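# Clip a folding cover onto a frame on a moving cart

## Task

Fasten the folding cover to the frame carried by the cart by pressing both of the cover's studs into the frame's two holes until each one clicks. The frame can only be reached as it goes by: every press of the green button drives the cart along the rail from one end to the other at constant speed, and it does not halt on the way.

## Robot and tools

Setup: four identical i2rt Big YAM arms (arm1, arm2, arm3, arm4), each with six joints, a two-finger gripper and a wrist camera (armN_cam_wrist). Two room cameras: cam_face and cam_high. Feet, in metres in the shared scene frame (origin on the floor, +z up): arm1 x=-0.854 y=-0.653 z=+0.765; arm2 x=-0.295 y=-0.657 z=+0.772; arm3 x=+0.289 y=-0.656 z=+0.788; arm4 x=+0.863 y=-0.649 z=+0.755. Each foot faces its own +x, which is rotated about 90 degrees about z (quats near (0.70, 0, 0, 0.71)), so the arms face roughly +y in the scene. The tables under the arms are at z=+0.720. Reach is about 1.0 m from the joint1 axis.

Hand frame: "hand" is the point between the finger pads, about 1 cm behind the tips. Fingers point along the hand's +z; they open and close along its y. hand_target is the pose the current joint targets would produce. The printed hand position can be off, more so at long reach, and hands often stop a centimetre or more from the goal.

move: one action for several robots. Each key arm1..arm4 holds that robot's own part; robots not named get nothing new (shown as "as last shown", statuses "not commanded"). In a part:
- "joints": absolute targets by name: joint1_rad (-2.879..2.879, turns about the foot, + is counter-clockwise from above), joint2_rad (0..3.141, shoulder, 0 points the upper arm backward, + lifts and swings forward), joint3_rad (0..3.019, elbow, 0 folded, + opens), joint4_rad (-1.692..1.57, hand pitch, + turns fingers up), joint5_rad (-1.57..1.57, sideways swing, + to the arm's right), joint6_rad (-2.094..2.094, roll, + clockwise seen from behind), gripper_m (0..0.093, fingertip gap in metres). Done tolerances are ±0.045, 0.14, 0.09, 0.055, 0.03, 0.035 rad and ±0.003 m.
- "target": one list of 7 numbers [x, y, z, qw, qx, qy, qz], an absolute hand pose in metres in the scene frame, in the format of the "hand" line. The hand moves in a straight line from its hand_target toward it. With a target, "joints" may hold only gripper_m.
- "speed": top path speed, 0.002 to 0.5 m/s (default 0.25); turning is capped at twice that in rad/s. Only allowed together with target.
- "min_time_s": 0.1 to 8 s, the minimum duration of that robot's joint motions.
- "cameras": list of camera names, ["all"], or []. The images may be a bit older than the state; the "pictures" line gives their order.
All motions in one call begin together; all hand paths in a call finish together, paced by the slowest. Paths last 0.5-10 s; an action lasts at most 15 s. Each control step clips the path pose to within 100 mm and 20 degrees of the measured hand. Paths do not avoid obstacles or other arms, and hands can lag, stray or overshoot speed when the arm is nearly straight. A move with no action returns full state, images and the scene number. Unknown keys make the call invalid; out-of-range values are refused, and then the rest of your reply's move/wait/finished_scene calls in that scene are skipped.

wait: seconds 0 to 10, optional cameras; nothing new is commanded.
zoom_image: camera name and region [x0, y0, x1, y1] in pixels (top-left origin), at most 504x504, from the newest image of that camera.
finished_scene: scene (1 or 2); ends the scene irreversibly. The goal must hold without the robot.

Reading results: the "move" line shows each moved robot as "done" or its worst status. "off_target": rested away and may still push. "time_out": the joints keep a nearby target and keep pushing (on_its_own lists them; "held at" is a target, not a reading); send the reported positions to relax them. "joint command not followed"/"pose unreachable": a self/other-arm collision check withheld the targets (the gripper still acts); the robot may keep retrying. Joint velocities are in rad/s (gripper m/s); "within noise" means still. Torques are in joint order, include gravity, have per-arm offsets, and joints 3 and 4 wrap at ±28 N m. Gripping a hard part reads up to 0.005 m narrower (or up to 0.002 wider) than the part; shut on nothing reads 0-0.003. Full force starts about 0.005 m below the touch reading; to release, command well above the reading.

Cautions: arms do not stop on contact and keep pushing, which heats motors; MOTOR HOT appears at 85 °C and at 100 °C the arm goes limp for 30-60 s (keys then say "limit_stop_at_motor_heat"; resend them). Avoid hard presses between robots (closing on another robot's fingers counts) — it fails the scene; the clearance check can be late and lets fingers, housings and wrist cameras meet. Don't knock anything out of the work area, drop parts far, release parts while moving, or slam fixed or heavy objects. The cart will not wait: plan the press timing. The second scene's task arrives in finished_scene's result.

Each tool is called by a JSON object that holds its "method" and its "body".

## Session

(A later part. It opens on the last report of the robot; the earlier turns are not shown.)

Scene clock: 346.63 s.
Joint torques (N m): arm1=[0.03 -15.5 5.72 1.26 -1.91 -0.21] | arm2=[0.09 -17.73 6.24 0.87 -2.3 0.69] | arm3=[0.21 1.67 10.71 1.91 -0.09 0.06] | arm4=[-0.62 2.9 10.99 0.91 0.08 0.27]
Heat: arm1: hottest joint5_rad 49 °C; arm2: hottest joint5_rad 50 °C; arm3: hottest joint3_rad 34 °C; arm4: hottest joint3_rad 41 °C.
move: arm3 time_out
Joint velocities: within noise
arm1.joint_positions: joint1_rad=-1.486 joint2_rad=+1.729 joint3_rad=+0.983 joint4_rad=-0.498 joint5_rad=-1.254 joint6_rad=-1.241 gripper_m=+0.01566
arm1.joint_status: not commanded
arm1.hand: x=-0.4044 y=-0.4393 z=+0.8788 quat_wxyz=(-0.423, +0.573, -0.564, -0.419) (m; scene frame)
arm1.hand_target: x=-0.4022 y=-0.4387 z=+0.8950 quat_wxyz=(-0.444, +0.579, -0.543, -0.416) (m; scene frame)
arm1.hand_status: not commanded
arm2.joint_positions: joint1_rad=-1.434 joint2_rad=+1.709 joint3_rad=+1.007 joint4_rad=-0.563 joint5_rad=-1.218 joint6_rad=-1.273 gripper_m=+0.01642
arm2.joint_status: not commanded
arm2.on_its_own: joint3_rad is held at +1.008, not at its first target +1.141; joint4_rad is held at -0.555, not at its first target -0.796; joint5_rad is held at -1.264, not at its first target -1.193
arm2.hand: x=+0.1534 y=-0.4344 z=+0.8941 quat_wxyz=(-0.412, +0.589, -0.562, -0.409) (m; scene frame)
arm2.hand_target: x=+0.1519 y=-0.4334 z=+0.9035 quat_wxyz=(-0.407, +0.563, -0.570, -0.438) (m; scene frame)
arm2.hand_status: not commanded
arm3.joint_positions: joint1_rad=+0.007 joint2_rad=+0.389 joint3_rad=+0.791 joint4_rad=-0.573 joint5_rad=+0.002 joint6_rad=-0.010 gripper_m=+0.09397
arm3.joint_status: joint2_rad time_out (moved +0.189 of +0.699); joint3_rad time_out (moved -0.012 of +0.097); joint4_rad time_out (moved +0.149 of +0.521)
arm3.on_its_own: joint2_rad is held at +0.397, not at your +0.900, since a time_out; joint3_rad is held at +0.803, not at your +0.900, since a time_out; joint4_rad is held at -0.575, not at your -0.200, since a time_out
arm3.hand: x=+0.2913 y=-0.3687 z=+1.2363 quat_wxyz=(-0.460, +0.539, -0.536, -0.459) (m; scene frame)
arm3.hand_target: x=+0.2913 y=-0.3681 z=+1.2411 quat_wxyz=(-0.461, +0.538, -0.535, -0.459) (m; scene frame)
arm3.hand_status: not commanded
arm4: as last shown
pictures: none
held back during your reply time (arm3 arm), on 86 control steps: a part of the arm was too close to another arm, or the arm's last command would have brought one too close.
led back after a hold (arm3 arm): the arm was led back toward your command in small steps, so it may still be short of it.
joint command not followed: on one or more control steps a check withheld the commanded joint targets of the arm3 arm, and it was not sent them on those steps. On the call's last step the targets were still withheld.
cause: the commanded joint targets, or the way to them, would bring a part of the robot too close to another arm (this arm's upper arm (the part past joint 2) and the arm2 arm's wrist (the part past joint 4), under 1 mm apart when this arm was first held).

{"method": "move", "body": {"arm1": {"target": [-0.457, -0.4525, 0.873, -0.445, 0.58, -0.542, -0.416], "speed": 0.1}, "arm2": {"target": [0.1045, -0.4475, 0.873, -0.4305, 0.561, -0.561, -0.4305], "speed": 0.1}, "cameras": ["arm1_cam_wrist", "arm2_cam_wrist", "cam_face"]}}

{"method": "move", "body": {"arm3": {"joints": {"joint2_rad": 0.9, "joint3_rad": 0.9, "joint4_rad": -0.2}, "min_time_s": 1.5}}}

Scene clock: 348.40 s.
Joint torques (N m): arm1=[-0.03 -17.14 3.71 0.44 -2.01 -0.07] | arm2=[-1.32 -17.14 7.71 0.72 -2.12 0.59] | arm3=[0.15 1.67 10.7 1.95 -0.09 0.06] | arm4=[-1.26 3.08 10.91 0.9 0.01 0.27]
Heat: arm1: hottest joint5_rad 48 °C; arm2: hottest joint5_rad 49 °C; arm3: hottest joint3_rad 34 °C; arm4: hottest joint3_rad 41 °C.
move: arm1 not_followed; arm2 not_followed
Joint velocities: within noise
arm1.joint_positions: joint1_rad=-1.492 joint2_rad=+1.722 joint3_rad=+0.925 joint4_rad=-0.446 joint5_rad=-1.255 joint6_rad=-1.290 gripper_m=+0.01566
arm1.joint_status: not commanded
arm1.hand: x=-0.4192 y=-0.4436 z=+0.8662 quat_wxyz=(-0.435, +0.585, -0.550, -0.407) (m; scene frame)
arm1.hand_target: x=-0.4279 y=-0.4444 z=+0.8839 quat_wxyz=(-0.447, +0.583, -0.538, -0.413) (m; scene frame)
arm1.hand_status: not_followed (0.039 m and 1.9 deg from the pose sent, 0.055 m and 3.6 deg at the start)
arm2.joint_positions: joint1_rad=-1.423 joint2_rad=+1.709 joint3_rad=+0.987 joint4_rad=-0.563 joint5_rad=-1.224 joint6_rad=-1.267 gripper_m=+0.01642
arm2.joint_status: not commanded
arm2.on_its_own: joint3_rad is held at +1.008, not at its first target +1.141; joint4_rad is held at -0.555, not at its first target -0.796; joint5_rad is held at -1.264, not at its first target -1.193
arm2.hand: x=+0.1432 y=-0.4303 z=+0.8885 quat_wxyz=(-0.403, +0.586, -0.564, -0.420) (m; scene frame)
arm2.hand_target: x=+0.1519 y=-0.4334 z=+0.9037 quat_wxyz=(-0.407, +0.563, -0.570, -0.439) (m; scene frame)
arm2.hand_status: not_followed (0.045 m and 4.4 deg from the pose sent, 0.055 m and 4.6 deg at the start)
arm3.joint_positions: joint1_rad=+0.007 joint2_rad=+0.389 joint3_rad=+0.791 joint4_rad=-0.573 joint5_rad=+0.002 joint6_rad=-0.010 gripper_m=+0.09397
arm3.joint_status: not commanded
arm3.on_its_own: joint2_rad is held at +0.397, not at your +0.900, since a time_out; joint3_rad is held at +0.803, not at your +0.900, since a time_out; joint4_rad is held at -0.575, not at your -0.200, since a time_out
arm3.hand: x=+0.2913 y=-0.3687 z=+1.2363 quat_wxyz=(-0.460, +0.539, -0.536, -0.459) (m; scene frame)
arm3.hand_target: x=+0.2913 y=-0.3681 z=+1.2411 quat_wxyz=(-0.461, +0.538, -0.535, -0.459) (m; scene frame)
arm3.hand_status: not commanded
arm4: as last shown
pictures: arm1_cam_wrist, arm2_cam_wrist, cam_face
held back during your reply time (arm3 arm), on 19 control steps: a part of the arm was too close to another arm, or the arm's last command would have brought one too close.
pose unreachable (arm1 arm): on one or more control steps of this call this arm could not follow its commanded pose, so it was not sent that pose on those steps. On the call's last step it was still not sent that pose. It may still have moved: this result reports where it is.
cause: moving toward the commanded pose would bring two parts of the arm too close to each other (its wrist (the part past joint 4) and its wrist camera, 3 mm apart when it was first held).
pose unreachable (arm2 arm): on one or more control steps of this call this arm could not follow its commanded pose, so it was not sent that pose on those steps. On the call's last step it was still not sent that pose. It may still have moved: this result reports where it is.
cause: moving toward the commanded pose would bring a part of the arm too close to another arm (this arm's wrist (the part past joint 4) and the arm3 arm's upper arm (the part past joint 2), where that arm would come to rest).
joint command not followed: on one or more control steps a check withheld the commanded joint targets of the arm3 arm, and it was not sent them on those steps. On the call's last step the targets were still withheld.
cause: the commanded joint targets, or the way to them, would bring a part of the robot too close to another arm (this arm's upper arm (the part past joint 2) and the arm2 arm's wrist (the part past joint 4), where that arm would come to rest).

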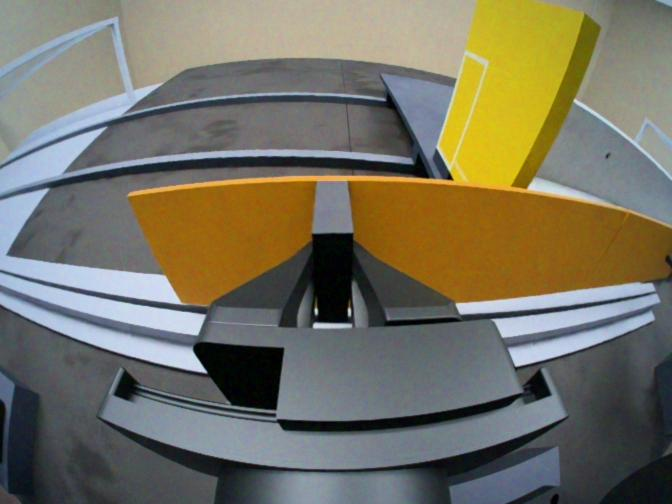

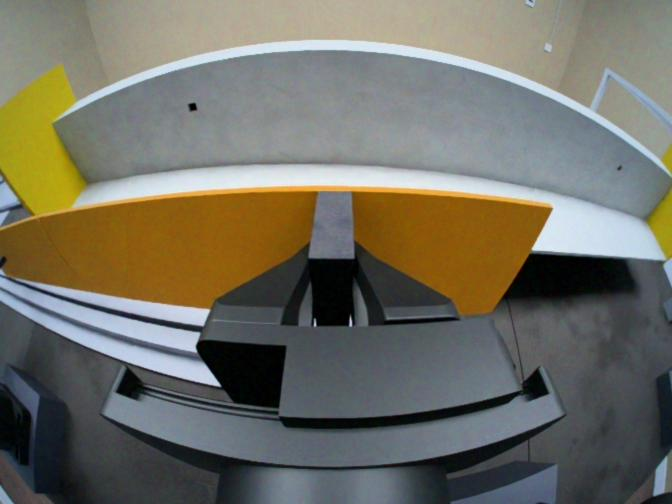

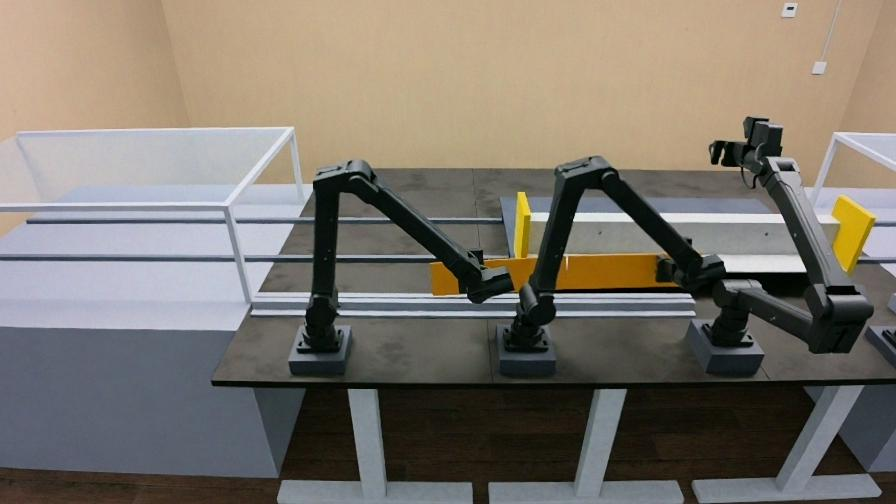

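Scene clock: 351.93 s.
Joint torques (N m): arm1=[0.03 -17.2 3.71 0.42 -1.97 -0.06] | arm2=[-0.79 -17.67 7.56 0.76 -2.08 0.61] | arm3=[0.21 0.62 10.22 1.83 -0.08 0.06] | arm4=[-0.85 2.55 10.91 0.84 0.05 0.3]
Heat: arm1: hottest joint5_rad 47 °C; arm2: hottest joint5_rad 49 °C; arm3: hottest joint3_rad 35 °C; arm4: hottest joint3_rad 41 °C.
move: arm3 time_out
Joint velocities: within noise
arm1.joint_positions: joint1_rad=-1.492 joint2_rad=+1.722 joint3_rad=+0.925 joint4_rad=-0.447 joint5_rad=-1.257 joint6_rad=-1.292 gripper_m=+0.01566
arm1.joint_status: not commanded
arm1.hand: x=-0.4195 y=-0.4435 z=+0.8664 quat_wxyz=(-0.435, +0.585, -0.550, -0.408) (m; scene frame)
arm1.hand_target: x=-0.4282 y=-0.4444 z=+0.8839 quat_wxyz=(-0.447, +0.582, -0.539, -0.414) (m; scene frame)
arm1.hand_status: not commanded
arm2.joint_positions: joint1_rad=-1.422 joint2_rad=+1.709 joint3_rad=+0.987 joint4_rad=-0.563 joint5_rad=-1.224 joint6_rad=-1.267 gripper_m=+0.01642
arm2.joint_status: not commanded
arm2.on_its_own: joint3_rad is held at +1.008, not at its first target +1.141; joint4_rad is held at -0.555, not at its first target -0.796; joint5_rad is held at -1.264, not at its first target -1.193
arm2.hand: x=+0.1428 y=-0.4297 z=+0.8885 quat_wxyz=(-0.403, +0.586, -0.563, -0.420) (m; scene frame)
arm2.hand_target: x=+0.1519 y=-0.4332 z=+0.9040 quat_wxyz=(-0.407, +0.563, -0.570, -0.439) (m; scene frame)
arm2.hand_status: not commanded
arm3.joint_positions: joint1_rad=+0.007 joint2_rad=+0.412 joint3_rad=+0.788 joint4_rad=-0.550 joint5_rad=+0.002 joint6_rad=-0.010 gripper_m=+0.09397
arm3.joint_status: joint2_rad time_out (moved +0.023 of +0.511); joint3_rad time_out (moved -0.003 of +0.109); joint4_rad time_out (moved +0.023 of +0.373)
arm3.on_its_own: joint2_rad is held at +0.409, not at your +0.900, since a time_out; joint3_rad is held at +0.791, not at your +0.900, since a time_out; joint4_rad is held at -0.554, not at your -0.200, since a time_out
arm3.hand: x=+0.2913 y=-0.3602 z=+1.2339 quat_wxyz=(-0.459, +0.540, -0.537, -0.458) (m; scene frame)
arm3.hand_target: x=+0.2913 y=-0.3616 z=+1.2359 quat_wxyz=(-0.460, +0.539, -0.536, -0.458) (m; scene frame)
arm3.hand_status: not commanded
arm4: as last shown
pictures: none
led back after a hold (arm3 arm): the arm was led back toward your command in small steps, so it may still be short of it.
joint command not followed: on one or more control steps a check withheld the commanded joint targets of the arm3 arm, and it was not sent them on those steps. On the call's last step the targets were still withheld.
cause: the commanded joint targets, or the way to them, would bring a part of the robot too close to another arm (this arm's upper arm (the part past joint 2) and the arm2 arm's wrist (the part past joint 4), under 1 mm apart when this arm was first held).

{"method": "move", "body": {"arm3": {"joints": {"joint1_rad": 0.4}, "min_time_s": 1.0}}}

{"method": "move", "body": {"arm1": {"target": [-0.45, -0.447, 0.88, -0.445, 0.58, -0.542, -0.416], "speed": 0.1}, "arm2": {"target": [0.112, -0.442, 0.88, -0.4305, 0.561, -0.561, -0.4305], "speed": 0.1}, "cameras": ["arm1_cam_wrist", "arm2_cam_wrist"]}}

Scene clock: 354.37 s.
Joint torques (N m): arm1=[-0.03 -16.91 4.42 0.42 -1.95 -0.05] | arm2=[-0.91 -17.85 8.69 0.64 -2.21 0.76] | arm3=[0.79 0.62 10.22 1.84 0.01 0.23] | arm4=[-1.67 2.55 10.85 0.91 0.05 0.19]
Heat: arm1: hottest joint5_rad 46 °C; arm2: hottest joint5_rad 48 °C; arm3: hottest joint3_rad 35 °C; arm4: hottest joint3_rad 41 °C.
move: arm3 done
Joint velocities: within noise
arm1.joint_positions: joint1_rad=-1.492 joint2_rad=+1.720 joint3_rad=+0.913 joint4_rad=-0.452 joint5_rad=-1.257 joint6_rad=-1.293 gripper_m=+0.01566
arm1.joint_status: not commanded
arm1.hand: x=-0.4248 y=-0.4441 z=+0.8631 quat_wxyz=(-0.431, +0.582, -0.553, -0.411) (m; scene frame)
arm1.hand_target: x=-0.4291 y=-0.4445 z=+0.8835 quat_wxyz=(-0.445, +0.581, -0.540, -0.415) (m; scene frame)
arm1.hand_status: not commanded
arm2.joint_positions: joint1_rad=-1.422 joint2_rad=+1.722 joint3_rad=+0.970 joint4_rad=-0.563 joint5_rad=-1.221 joint6_rad=-1.282 gripper_m=+0.01641
arm2.joint_status: not commanded
arm2.on_its_own: joint3_rad is held at +1.008, not at its first target +1.141; joint4_rad is held at -0.555, not at its first target -0.796; joint5_rad is held at -1.264, not at its first target -1.193
arm2.hand: x=+0.1363 y=-0.4308 z=+0.8773 quat_wxyz=(-0.396, +0.586, -0.566, -0.424) (m; scene frame)
arm2.hand_target: x=+0.1515 y=-0.4332 z=+0.9034 quat_wxyz=(-0.407, +0.563, -0.570, -0.439) (m; scene frame)
arm2.hand_status: not commanded
arm3.joint_positions: joint1_rad=+0.392 joint2_rad=+0.412 joint3_rad=+0.788 joint4_rad=-0.550 joint5_rad=+0.001 joint6_rad=-0.014 gripper_m=+0.09397
arm3.joint_status: all done
arm3.on_its_own: joint2_rad is held at +0.409, not at your +0.900, since a time_out; joint3_rad is held at +0.791, not at your +0.900, since a time_out; joint4_rad is held at -0.554, not at your -0.200, since a time_out
arm3.hand: x=+0.1776 y=-0.3824 z=+1.2342 quat_wxyz=(-0.366, +0.634, -0.420, -0.536) (m; scene frame)
arm3.hand_target: x=+0.1764 y=-0.3843 z=+1.2362 quat_wxyz=(-0.361, +0.632, -0.423, -0.540) (m; scene frame)
arm3.hand_status: not commanded
arm4: as last shown
pictures: none
held back during your reply time (arm3 arm), on 33 control steps: a part of the arm was too close to another arm, or the arm's last command would have brought one too close.
led back after a hold (arm2 arm): the arm was led back toward your command in small steps, so it may still be short of it.
joint command not followed: on one or more control steps a check withheld the commanded joint targets of the arm2 arm, and it was not sent them on those steps.
cause: the commanded joint targets, or the way to them, would bring a part of the robot too close to another arm (this arm's wrist (the part past joint 4) and the arm3 arm's upper arm (the part past joint 2), 2 mm apart when this arm was first held).
joint command not followed: on one or more control steps a check withheld the commanded joint targets of the arm3 arm, and it was not sent them on those steps.
cause: the commanded joint targets, or the way to them, would bring a part of the robot too close to another arm (this arm's upper arm (the part past joint 2) and the arm2 arm's wrist (the part past joint 4), 1 mm apart when this arm was first held).

Scene clock: 355.37 s.
Joint torques (N m): arm1=[0.26 -13.1 5.08 0.61 -1.23 -0.1] | arm2=[0.32 -18.26 7.51 0.66 -1.52 0.29] | arm3=[0.79 0.56 10.22 1.84 0.01 0.23] | arm4=[-1.03 2.49 10.86 0.87 0.01 0.28]
Heat: arm1: hottest joint5_rad 45 °C; arm2: hottest joint5_rad 48 °C; arm3: hottest joint3_rad 36 °C; arm4: hottest joint3_rad 41 °C.
move: arm1 not_followed; arm2 not_followed
Joint velocities: within noise
arm1.joint_positions: joint1_rad=-1.492 joint2_rad=+1.714 joint3_rad=+0.882 joint4_rad=-0.449 joint5_rad=-1.245 joint6_rad=-1.286 gripper_m=+0.01565
arm1.joint_status: not commanded
arm1.on_its_own: joint3_rad is held at +0.883, not at its first target +0.987; joint6_rad is held at -1.287, not at its first target -1.252
arm1.hand: x=-0.4358 y=-0.4458 z=+0.8547 quat_wxyz=(-0.421, +0.578, -0.563, -0.414) (m; scene frame)
arm1.hand_target: x=-0.4355 y=-0.4451 z=+0.8599 quat_wxyz=(-0.426, +0.578, -0.558, -0.417) (m; scene frame)
arm1.hand_status: not_followed (0.029 m and 3.7 deg from the pose sent, 0.030 m and 2.1 deg at the start)
arm2.joint_positions: joint1_rad=-1.422 joint2_rad=+1.737 joint3_rad=+0.940 joint4_rad=-0.557 joint5_rad=-1.201 joint6_rad=-1.316 gripper_m=+0.01641
arm2.joint_status: not commanded
arm2.on_its_own: joint3_rad is held at +0.964, not at its first target +1.141; joint4_rad is held at -0.551, not at its first target -0.796; joint5_rad is held at -1.225, not at its first target -1.193; joint6_rad is held at -1.282, not at its first target -1.236
arm2.hand: x=+0.1254 y=-0.4335 z=+0.8584 quat_wxyz=(-0.386, +0.591, -0.570, -0.420) (m; scene frame)
arm2.hand_target: x=+0.1346 y=-0.4307 z=+0.8766 quat_wxyz=(-0.397, +0.585, -0.565, -0.425) (m; scene frame)
arm2.hand_status: not_followed (0.027 m and 6.4 deg from the pose sent, 0.027 m and 5.0 deg at the start)
arm3.joint_positions: joint1_rad=+0.392 joint2_rad=+0.412 joint3_rad=+0.788 joint4_rad=-0.550 joint5_rad=+0.001 joint6_rad=-0.014 gripper_m=+0.09397
arm3.joint_status: not commanded
arm3.on_its_own: joint2_rad is held at +0.409, not at your +0.900, since a time_out; joint3_rad is held at +0.791, not at your +0.900, since a time_out; joint4_rad is held at -0.554, not at your -0.200, since a time_out
arm3.hand: x=+0.1776 y=-0.3824 z=+1.2342 quat_wxyz=(-0.366, +0.634, -0.420, -0.536) (m; scene frame)
arm3.hand_target: x=+0.1764 y=-0.3843 z=+1.2362 quat_wxyz=(-0.361, +0.632, -0.423, -0.540) (m; scene frame)
arm3.hand_status: not commanded
arm4: as last shown
pictures: arm1_cam_wrist, arm2_cam_wrist
pose unreachable (arm1 arm): on one or more control steps of this call this arm could not follow its commanded pose, so it was not sent that pose on those steps. On the call's last step it was still not sent that pose. It may still have moved: this result reports where it is.
cause: moving toward the commanded pose would bring two parts of the arm too close to each other (its wrist (the part past joint 4) and its wrist camera, 2 mm apart when it was first held).
pose unreachable (arm2 arm): on one or more control steps of this call this arm could not follow its commanded pose, so it was not sent that pose on those steps. On the call's last step it was still not sent that pose. It may still have moved: this result reports where it is.
cause: moving toward the commanded pose would bring a part of the arm too close to another arm (this arm's wrist (the part past joint 4) and the arm3 arm's shoulder (the part past joint 1), 7 mm apart when this arm was first held).

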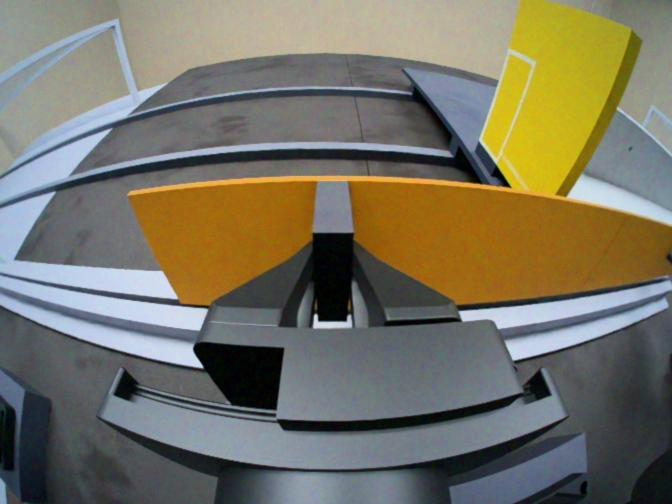

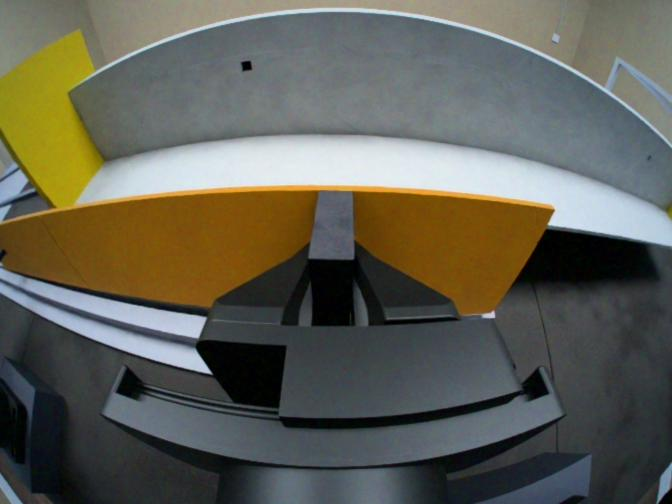

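{"method": "move", "body": {"arm1": {"target": [-0.47, -0.440, 0.865, -0.39, 0.612, -0.58, -0.37], "speed": 0.12}, "arm2": {"target": [0.0897, -0.438, 0.865, -0.38, 0.596, -0.596, -0.38], "speed": 0.12}, "cameras": ["arm1_cam_wrist", "arm2_cam_wrist"]}}

Scene clock: 357.80 s.
Joint torques (N m): arm1=[1.85 -17.2 3.22 -0.72 -1.57 -0.25] | arm2=[0.56 -17.26 3.29 0.28 -0.62 0.19] | arm3=[0.85 0.67 10.22 1.84 0.01 0.23] | arm4=[-0.85 2.67 10.84 0.91 0.04 0.24]
Heat: arm1: hottest joint5_rad 44 °C; arm2: hottest joint5_rad 46 °C; arm3: hottest joint3_rad 36 °C; arm4: hottest joint3_rad 41 °C.
move: arm1 off_target; arm2 off_target
Joint velocities: within noise
arm1.joint_positions: joint1_rad=-1.467 joint2_rad=+1.642 joint3_rad=+0.835 joint4_rad=-0.454 joint5_rad=-1.087 joint6_rad=-1.275 gripper_m=+0.01564
arm1.joint_status: not commanded
arm1.hand: x=-0.4492 y=-0.4475 z=+0.8456 quat_wxyz=(-0.390, +0.605, -0.594, -0.358) (m; scene frame)
arm1.hand_target: x=-0.4680 y=-0.4401 z=+0.8632 quat_wxyz=(-0.393, +0.613, -0.579, -0.368) (m; scene frame)
arm1.hand_status: off_target (0.029 m and 2.2 deg from the pose sent, 0.036 m and 7.5 deg at the start)
arm2.joint_positions: joint1_rad=-1.411 joint2_rad=+1.619 joint3_rad=+0.840 joint4_rad=-0.431 joint5_rad=-1.103 joint6_rad=-1.227 gripper_m=+0.01631
arm2.joint_status: not commanded
arm2.hand: x=+0.1100 y=-0.4381 z=+0.8671 quat_wxyz=(-0.396, +0.605, -0.586, -0.366) (m; scene frame)
arm2.hand_target: x=+0.0923 y=-0.4383 z=+0.8656 quat_wxyz=(-0.384, +0.598, -0.594, -0.377) (m; scene frame)
arm2.hand_status: off_target (0.020 m and 2.9 deg from the pose sent, 0.037 m and 5.5 deg at the start)
arm3.joint_positions: joint1_rad=+0.391 joint2_rad=+0.412 joint3_rad=+0.788 joint4_rad=-0.550 joint5_rad=-0.002 joint6_rad=-0.014 gripper_m=+0.09397
arm3.joint_status: not commanded
arm3.on_its_own: joint2_rad is held at +0.409, not at your +0.900, since a time_out; joint3_rad is held at +0.791, not at your +0.900, since a time_out; joint4_rad is held at -0.554, not at your -0.200, since a time_out
arm3.hand: x=+0.1776 y=-0.3824 z=+1.2342 quat_wxyz=(-0.366, +0.635, -0.420, -0.536) (m; scene frame)
arm3.hand_target: x=+0.1764 y=-0.3844 z=+1.2362 quat_wxyz=(-0.361, +0.632, -0.422, -0.541) (m; scene frame)
arm3.hand_status: not commanded
arm4.joint_positions: joint1_rad=-0.300 joint2_rad=+0.598 joint3_rad=+1.291 joint4_rad=-1.423 joint5_rad=-0.004 joint6_rad=-0.023 gripper_m=+0.00068
arm4.joint_status: not commanded
arm4.hand: x=+0.9400 y=-0.4403 z=+1.2349 quat_wxyz=(-0.337, +0.533, -0.740, -0.235) (m; scene frame)
arm4.hand_target: x=+0.9376 y=-0.4442 z=+1.2483 quat_wxyz=(-0.340, +0.527, -0.741, -0.242) (m; scene frame)
arm4.hand_status: not commanded
pictures: arm1_cam_wrist, arm2_cam_wrist
pose unreachable (arm2 arm): on one or more control steps of this call this arm could not follow its commanded pose, so it was not sent that pose on those steps. It may still have moved: this result reports where it is.
cause: moving toward the commanded pose would bring a part of the arm too close to another arm (this arm's wrist (the part past joint 4) and the arm3 arm's shoulder (the part past joint 1), 2 mm apart when this arm was first held).

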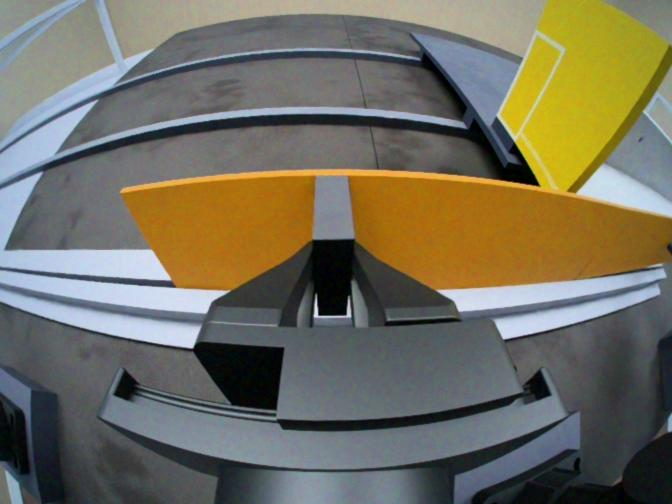

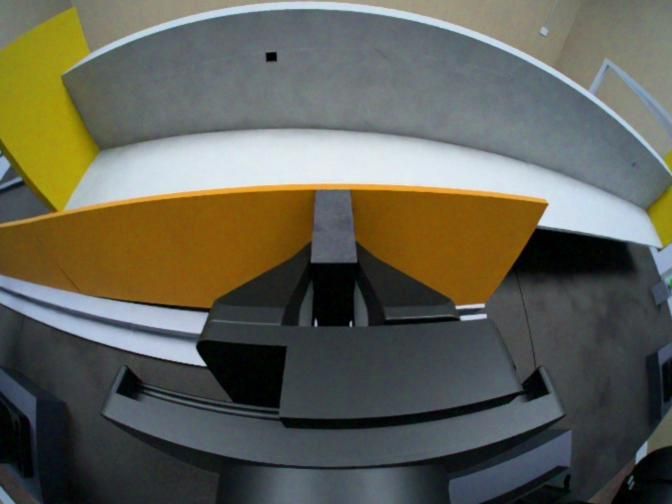

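{"method": "zoom_image", "body": {"camera": "arm1_cam_wrist", "region": [0, 220, 240, 360]}}

{"method": "zoom_image", "body": {"camera": "arm2_cam_wrist", "region": [380, 240, 620, 360]}}

Scaled by 2.100 from the camera's 672x504 image, which has a finer 960x720 frame.

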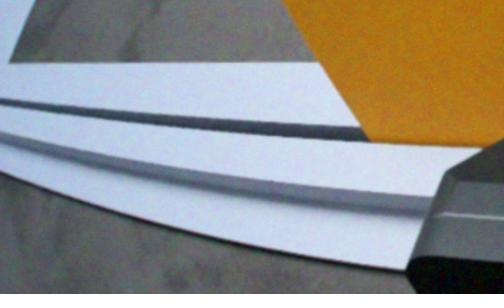

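Scaled by 2.100 from the camera's 672x504 image, which has a finer 960x720 frame.

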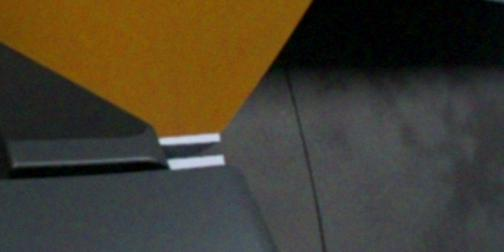

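{"method": "move", "body": {"arm1": {"target": [-0.468, -0.4345, 0.852, -0.39, 0.612, -0.58, -0.37], "speed": 0.08}, "arm2": {"target": [0.0917, -0.439, 0.84, -0.38, 0.596, -0.596, -0.38], "speed": 0.08}, "cameras": ["arm1_cam_wrist", "arm2_cam_wrist"]}}

Scene clock: 360.90 s.
Joint torques (N m): arm1=[2.78 -14.51 3.08 0.44 -1.42 -0.12] | arm2=[0.38 -14.97 2.85 0.59 -0.74 -0.16] | arm3=[0.67 0.67 10.22 1.87 0.01 0.23] | arm4=[-0.97 2.49 10.95 0.9 0.02 0.22]
Heat: arm1: hottest joint5_rad 43 °C; arm2: hottest joint5_rad 44 °C; arm3: hottest joint3_rad 37 °C; arm4: hottest joint3_rad 41 °C.
move: arm1 off_target; arm2 off_target
Joint velocities: within noise
arm1.joint_positions: joint1_rad=-1.466 joint2_rad=+1.642 joint3_rad=+0.831 joint4_rad=-0.441 joint5_rad=-1.087 joint6_rad=-1.263 gripper_m=+0.01564
arm1.joint_status: not commanded
arm1.hand: x=-0.4490 y=-0.4468 z=+0.8452 quat_wxyz=(-0.390, +0.604, -0.596, -0.359) (m; scene frame)
arm1.hand_target: x=-0.4679 y=-0.4349 z=+0.8515 quat_wxyz=(-0.388, +0.611, -0.581, -0.372) (m; scene frame)
arm1.hand_status: off_target (0.024 m and 2.4 deg from the pose sent, 0.024 m and 2.2 deg at the start)
arm2.joint_positions: joint1_rad=-1.417 joint2_rad=+1.649 joint3_rad=+0.828 joint4_rad=-0.386 joint5_rad=-1.103 joint6_rad=-1.184 gripper_m=+0.01630
arm2.joint_status: not commanded
arm2.hand: x=+0.1112 y=-0.4405 z=+0.8529 quat_wxyz=(-0.390, +0.591, -0.600, -0.373) (m; scene frame)
arm2.hand_target: x=+0.0916 y=-0.4415 z=+0.8401 quat_wxyz=(-0.377, +0.590, -0.602, -0.383) (m; scene frame)
arm2.hand_status: off_target (0.023 m and 1.5 deg from the pose sent, 0.033 m and 2.9 deg at the start)
arm3, arm4: as last shown
arm3.on_its_own: joint2_rad is held at +0.409, not at your +0.900, since a time_out; joint3_rad is held at +0.791, not at your +0.900, since a time_out; joint4_rad is held at -0.554, not at your -0.200, since a time_out
pictures: arm1_cam_wrist, arm2_cam_wrist

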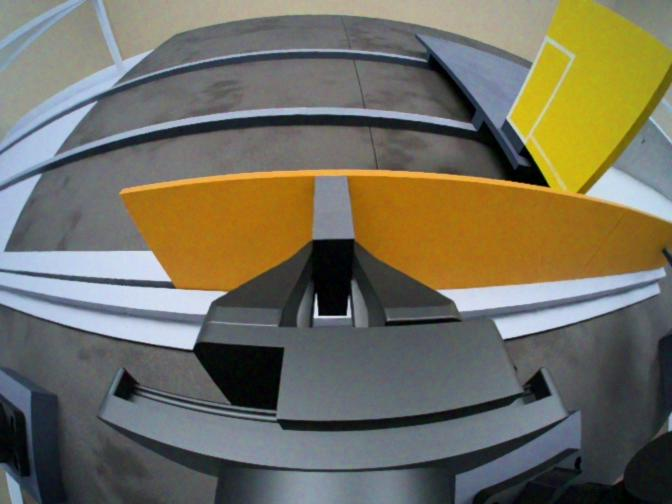

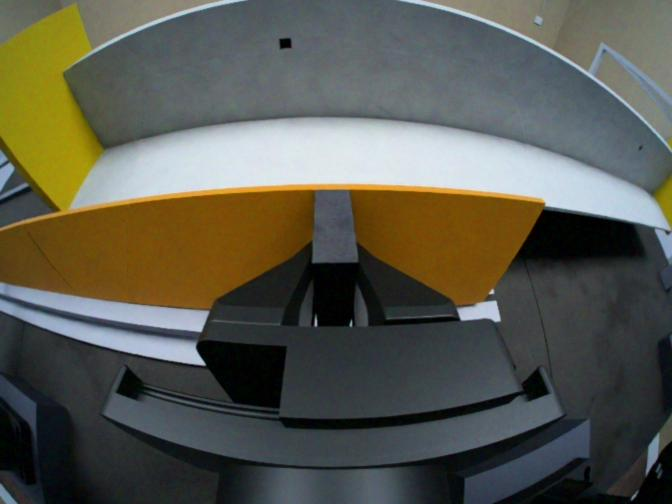

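{"method": "move", "body": {"arm1": {"target": [-0.468, -0.468, 0.845, -0.39, 0.612, -0.58, -0.37], "speed": 0.06, "joints": {"gripper_m": 0.0135}}, "arm2": {"target": [0.0917, -0.470, 0.835, -0.38, 0.596, -0.596, -0.38], "speed": 0.06, "joints": {"gripper_m": 0.0135}}, "cameras": ["arm1_cam_wrist", "arm2_cam_wrist"]}}

Scene clock: 363.77 s.
Joint torques (N m): arm1=[-1.49 -12.63 3.99 -0.84 -1.4 -0.52] | arm2=[-2.02 -14.27 3.63 -0.01 -0.25 -0.63] | arm3=[0.73 0.62 10.21 1.81 0.01 0.23] | arm4=[-0.73 2.61 10.85 0.99 0 0.24]
Heat: arm1: hottest joint5_rad 42 °C; arm2: hottest joint5_rad 43 °C; arm3: hottest joint3_rad 38 °C; arm4: hottest joint3_rad 41 °C.
move: arm1 off_target; arm2 not_followed
Joint velocities: within noise
arm1.joint_positions: joint1_rad=-1.489 joint2_rad=+1.645 joint3_rad=+0.831 joint4_rad=-0.552 joint5_rad=-1.108 joint6_rad=-1.399 gripper_m=+0.01564
arm1.joint_status: all done
arm1.hand: x=-0.4618 y=-0.4563 z=+0.8428 quat_wxyz=(-0.387, +0.617, -0.580, -0.366) (m; scene frame)
arm1.hand_target: x=-0.4684 y=-0.4643 z=+0.8455 quat_wxyz=(-0.392, +0.615, -0.577, -0.369) (m; scene frame)
arm1.hand_status: off_target (0.013 m and 0.8 deg from the pose sent, 0.028 m and 2.4 deg at the start)
arm2.joint_positions: joint1_rad=-1.446 joint2_rad=+1.656 joint3_rad=+0.823 joint4_rad=-0.481 joint5_rad=-1.135 joint6_rad=-1.279 gripper_m=+0.01630
arm2.joint_status: all done
arm2.on_its_own: joint1_rad is held at -1.482, not at its first target -1.413; joint4_rad is held at -0.503, not at its first target -0.392; joint6_rad is held at -1.353, not at its first target -1.205
arm2.hand: x=+0.0998 y=-0.4520 z=+0.8495 quat_wxyz=(-0.384, +0.590, -0.595, -0.388) (m; scene frame)
arm2.hand_target: x=+0.0902 y=-0.4656 z=+0.8364 quat_wxyz=(-0.383, +0.595, -0.596, -0.380) (m; scene frame)
arm2.hand_status: not_followed (0.024 m and 1.2 deg from the pose sent, 0.040 m and 1.5 deg at the start)
arm3.joint_positions: joint1_rad=+0.391 joint2_rad=+0.412 joint3_rad=+0.788 joint4_rad=-0.550 joint5_rad=-0.002 joint6_rad=-0.014 gripper_m=+0.09397
arm3.joint_status: not commanded
arm3.on_its_own: joint2_rad is held at +0.409, not at your +0.900, since a time_out; joint3_rad is held at +0.791, not at your +0.900, since a time_out; joint4_rad is held at -0.554, not at your -0.200, since a time_out
arm3.hand: x=+0.1776 y=-0.3824 z=+1.2342 quat_wxyz=(-0.366, +0.635, -0.420, -0.536) (m; scene frame)
arm3.hand_target: x=+0.1764 y=-0.3844 z=+1.2362 quat_wxyz=(-0.361, +0.632, -0.422, -0.541) (m; scene frame)
arm3.hand_status: not commanded
arm4: as last shown
pictures: arm1_cam_wrist, arm2_cam_wrist
pose unreachable (arm2 arm): on one or more control steps of this call this arm could not follow its commanded pose, so it was not sent that pose on those steps. On the call's last step it was still not sent that pose. It may still have moved: this result reports where it is.
cause: moving toward the commanded pose would bring a part of the arm too close to another arm (this arm's wrist (the part past joint 4) and the arm3 arm's upper arm (the part past joint 2), at the place that arm is still heading or pushing toward).

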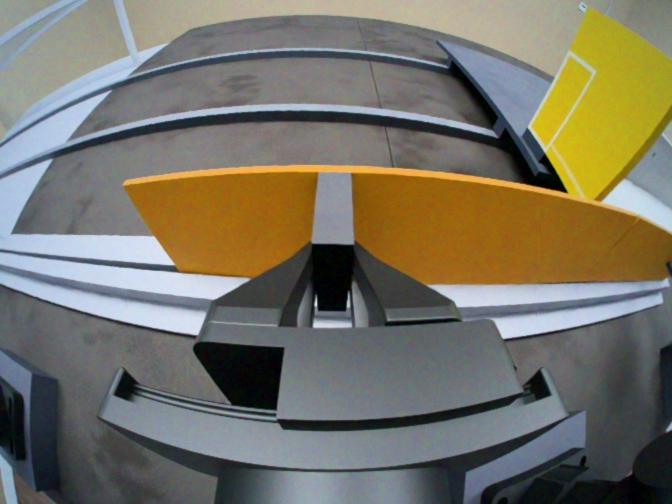

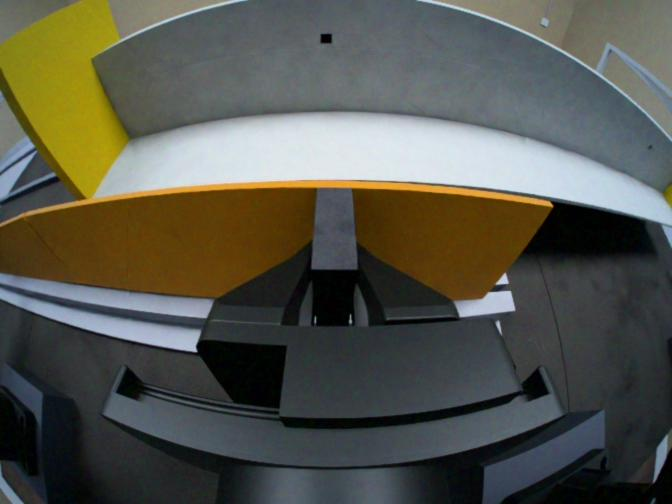

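{"method": "move", "body": {"arm3": {"joints": {"joint1_rad": 0.75}, "min_time_s": 0.8}}}

{"method": "move", "body": {"arm1": {"target": [-0.468, -0.478, 0.83, -0.39, 0.612, -0.58, -0.37], "speed": 0.06}, "arm2": {"target": [0.0917, -0.480, 0.82, -0.38, 0.596, -0.596, -0.38], "speed": 0.06}, "cameras": ["arm1_cam_wrist", "arm2_cam_wrist"]}}

Scene clock: 365.77 s.
Joint torques (N m): arm1=[-1.49 -12.63 4 -0.83 -1.4 -0.53] | arm2=[-2.2 -14.1 3.6 -0.03 -0.29 -0.64] | arm3=[0.67 0.62 10.21 1.83 -0.03 0.22] | arm4=[-1.03 2.08 11.02 0.9 0.05 0.27]
Heat: arm1: hottest joint5_rad 42 °C; arm2: hottest joint5_rad 42 °C; arm3: hottest joint3_rad 38 °C; arm4: hottest joint3_rad 42 °C.
move: arm3 done
Joint velocities: within noise
arm1, arm2, arm4: as last shown
arm1.hand_target: x=-0.4684 y=-0.4643 z=+0.8455 quat_wxyz=(-0.392, +0.614, -0.577, -0.369) (m; scene frame)
arm2.on_its_own: joint1_rad is held at -1.482, not at its first target -1.413; joint4_rad is held at -0.503, not at its first target -0.392; joint6_rad is held at -1.353, not at its first target -1.205
arm2.hand_target: x=+0.0903 y=-0.4656 z=+0.8364 quat_wxyz=(-0.383, +0.595, -0.596, -0.380) (m; scene frame)
arm3.joint_positions: joint1_rad=+0.744 joint2_rad=+0.412 joint3_rad=+0.788 joint4_rad=-0.550 joint5_rad=-0.002 joint6_rad=-0.014 gripper_m=+0.09397
arm3.joint_status: all done
arm3.on_its_own: joint2_rad is held at +0.409, not at your +0.900, since a time_out; joint3_rad is held at +0.791, not at your +0.900, since a time_out; joint4_rad is held at -0.554, not at your -0.200, since a time_out
arm3.hand: x=+0.0879 y=-0.4388 z=+1.2339 quat_wxyz=(-0.268, +0.699, -0.300, -0.591) (m; scene frame)
arm3.hand_target: x=+0.0874 y=-0.4411 z=+1.2359 quat_wxyz=(-0.262, +0.697, -0.303, -0.594) (m; scene frame)
arm3.hand_status: not commanded
pictures: none

Scene clock: 367.10 s.
Joint torques (N m): arm1=[-2.08 -12.28 3.99 -0.61 -0.6 -0.25] | arm2=[-3.19 -12.57 4.22 -0.2 0.47 -0.64] | arm3=[0.73 0.62 10.21 1.84 -0.02 0.23] | arm4=[-1.2 2.37 10.84 0.81 0.05 0.25]
Heat: arm1: hottest joint5_rad 41 °C; arm2: hottest joint5_rad 41 °C; arm3: hottest joint3_rad 38 °C; arm4: hottest joint3_rad 42 °C.
move: arm1 off_target; arm2 off_target
Joint velocities: within noise
arm1.joint_positions: joint1_rad=-1.515 joint2_rad=+1.682 joint3_rad=+0.827 joint4_rad=-0.587 joint5_rad=-1.131 joint6_rad=-1.493 gripper_m=+0.01564
arm1.joint_status: not commanded
arm1.hand: x=-0.4669 y=-0.4656 z=+0.8300 quat_wxyz=(-0.390, +0.620, -0.570, -0.372) (m; scene frame)
arm1.hand_target: x=-0.4689 y=-0.4773 z=+0.8297 quat_wxyz=(-0.389, +0.612, -0.580, -0.371) (m; scene frame)
arm1.hand_status: off_target (0.012 m and 1.4 deg from the pose sent, 0.026 m and 0.8 deg at the start)
arm2.joint_positions: joint1_rad=-1.465 joint2_rad=+1.674 joint3_rad=+0.817 joint4_rad=-0.512 joint5_rad=-1.168 joint6_rad=-1.354 gripper_m=+0.01624
arm2.joint_status: not commanded
arm2.hand: x=+0.0942 y=-0.4580 z=+0.8445 quat_wxyz=(-0.391, +0.592, -0.583, -0.396) (m; scene frame)
arm2.hand_target: x=+0.0906 y=-0.4781 z=+0.8230 quat_wxyz=(-0.385, +0.594, -0.594, -0.381) (m; scene frame)
arm2.hand_status: off_target (0.033 m and 2.7 deg from the pose sent, 0.041 m and 1.2 deg at the start)
arm3.joint_positions: joint1_rad=+0.744 joint2_rad=+0.412 joint3_rad=+0.788 joint4_rad=-0.550 joint5_rad=-0.002 joint6_rad=-0.014 gripper_m=+0.09397
arm3.joint_status: not commanded
arm3.on_its_own: joint2_rad is held at +0.409, not at your +0.900, since a time_out; joint3_rad is held at +0.791, not at your +0.900, since a time_out; joint4_rad is held at -0.554, not at your -0.200, since a time_out
arm3.hand: x=+0.0879 y=-0.4388 z=+1.2339 quat_wxyz=(-0.268, +0.699, -0.300, -0.591) (m; scene frame)
arm3.hand_target: x=+0.0874 y=-0.4411 z=+1.2359 quat_wxyz=(-0.262, +0.697, -0.303, -0.594) (m; scene frame)
arm3.hand_status: not commanded
arm4: as last shown
pictures: arm1_cam_wrist, arm2_cam_wrist
led back after a hold (arm2 arm): the arm was led back toward your command in small steps, so it may still be short of it.
pose unreachable (arm2 arm): on one or more control steps of this call this arm could not follow its commanded pose, so it was not sent that pose on those steps. It may still have moved: this result reports where it is.
cause: moving toward the commanded pose would bring a part of the arm too close to another arm (this arm's wrist (the part past joint 4) and the arm3 arm's upper arm (the part past joint 2), 15 mm apart when this arm was first held).

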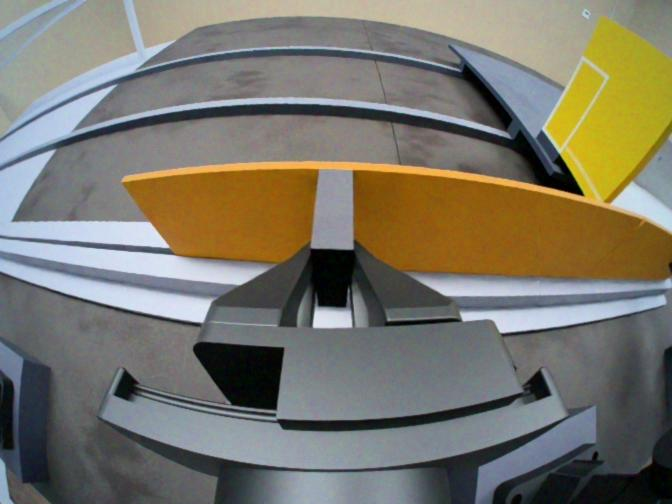

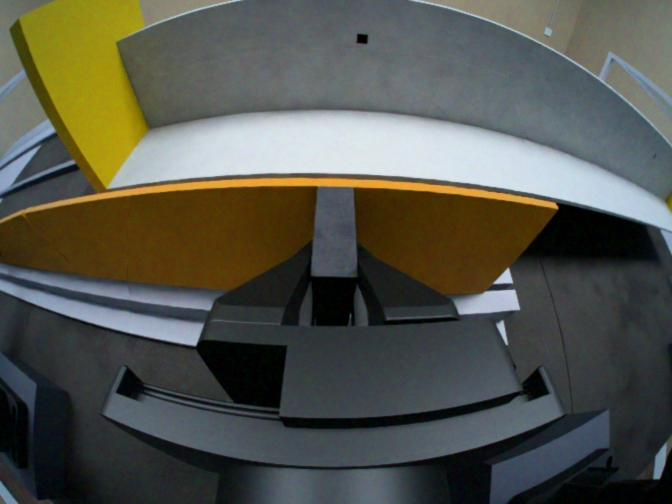

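{"method": "move", "body": {"arm1": {"target": [-0.468, -0.480, 0.818, -0.39, 0.612, -0.58, -0.37], "speed": 0.06}, "arm2": {"target": [0.0917, -0.492, 0.80, -0.38, 0.596, -0.596, -0.38], "speed": 0.06}, "cameras": ["arm1_cam_wrist", "arm2_cam_wrist"]}}

Scene clock: 368.93 s.
Joint torques (N m): arm1=[-1.38 -11.4 4 0.21 -0.29 -0.07] | arm2=[-3.43 -9.52 3.28 0.42 1.48 -0.69] | arm3=[0.73 0.67 10.19 1.84 -0.02 0.23] | arm4=[-1.2 2.2 10.93 0.84 0.04 0.29]
Heat: arm1: hottest joint5_rad 40 °C; arm2: hottest joint5_rad 41 °C; arm3: hottest joint3_rad 38 °C; arm4: hottest joint3_rad 42 °C.
move: arm1 done; arm2 not_followed
Joint velocities: within noise
arm1.joint_positions: joint1_rad=-1.530 joint2_rad=+1.700 joint3_rad=+0.821 joint4_rad=-0.587 joint5_rad=-1.139 joint6_rad=-1.531 gripper_m=+0.01564
arm1.joint_status: not commanded
arm1.hand: x=-0.4682 y=-0.4713 z=+0.8226 quat_wxyz=(-0.395, +0.621, -0.567, -0.372) (m; scene frame)
arm1.hand_target: x=-0.4683 y=-0.4797 z=+0.8181 quat_wxyz=(-0.391, +0.614, -0.578, -0.369) (m; scene frame)
arm1.hand_status: done (0.010 m and 1.9 deg from the pose sent, 0.019 m and 1.4 deg at the start)
arm2.joint_positions: joint1_rad=-1.486 joint2_rad=+1.692 joint3_rad=+0.817 joint4_rad=-0.533 joint5_rad=-1.192 joint6_rad=-1.402 gripper_m=+0.01624
arm2.joint_status: not commanded
arm2.on_its_own: joint6_rad is held at -1.482, not at its first target -1.430
arm2.hand: x=+0.0935 y=-0.4651 z=+0.8408 quat_wxyz=(-0.397, +0.589, -0.578, -0.402) (m; scene frame)
arm2.hand_target: x=+0.0866 y=-0.4892 z=+0.8039 quat_wxyz=(-0.381, +0.591, -0.600, -0.382) (m; scene frame)
arm2.hand_status: not_followed (0.049 m and 3.9 deg from the pose sent, 0.056 m and 2.7 deg at the start)
arm3.joint_positions: joint1_rad=+0.744 joint2_rad=+0.412 joint3_rad=+0.788 joint4_rad=-0.550 joint5_rad=-0.002 joint6_rad=-0.014 gripper_m=+0.09397
arm3.joint_status: not commanded
arm3.on_its_own: joint2_rad is held at +0.409, not at your +0.900, since a time_out; joint3_rad is held at +0.791, not at your +0.900, since a time_out; joint4_rad is held at -0.554, not at your -0.200, since a time_out
arm3.hand: x=+0.0879 y=-0.4388 z=+1.2339 quat_wxyz=(-0.268, +0.699, -0.300, -0.591) (m; scene frame)
arm3.hand_target: x=+0.0874 y=-0.4411 z=+1.2359 quat_wxyz=(-0.262, +0.697, -0.303, -0.594) (m; scene frame)
arm3.hand_status: not commanded
arm4: as last shown
pictures: arm1_cam_wrist, arm2_cam_wrist
led back after a hold (arm2 arm): the arm was led back toward your command in small steps, so it may still be short of it.
pose unreachable (arm2 arm): on one or more control steps of this call this arm could not follow its commanded pose, so it was not sent that pose on those steps. On the call's last step it was still not sent that pose. It may still have moved: this result reports where it is.
cause: moving toward the commanded pose would bring a part of the arm too close to another arm (this arm's wrist (the part past joint 4) and the arm3 arm's upper arm (the part past joint 2), 12 mm apart when this arm was first held).

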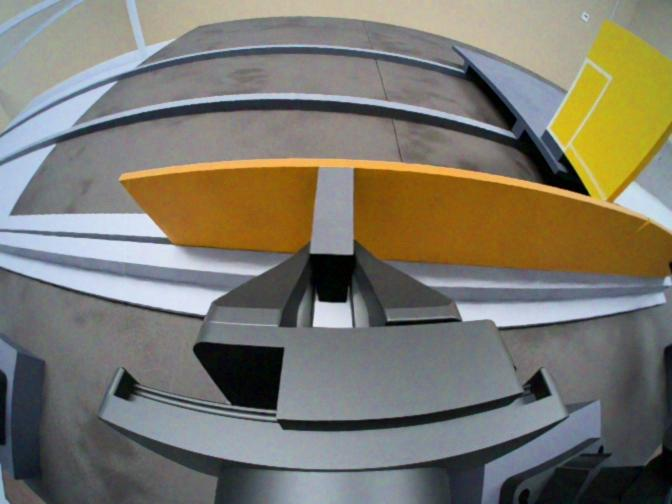

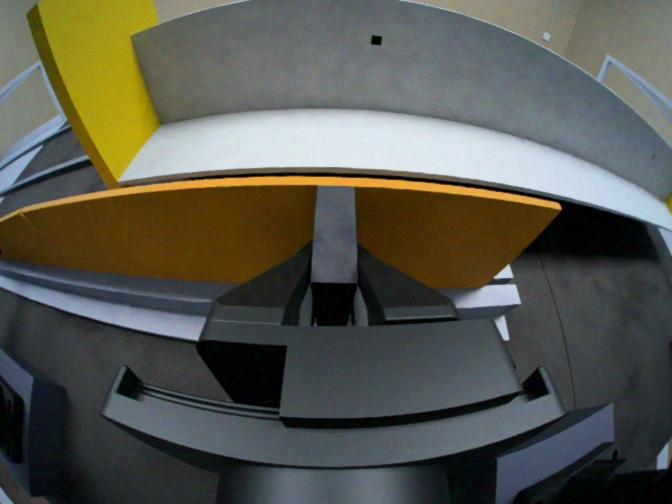

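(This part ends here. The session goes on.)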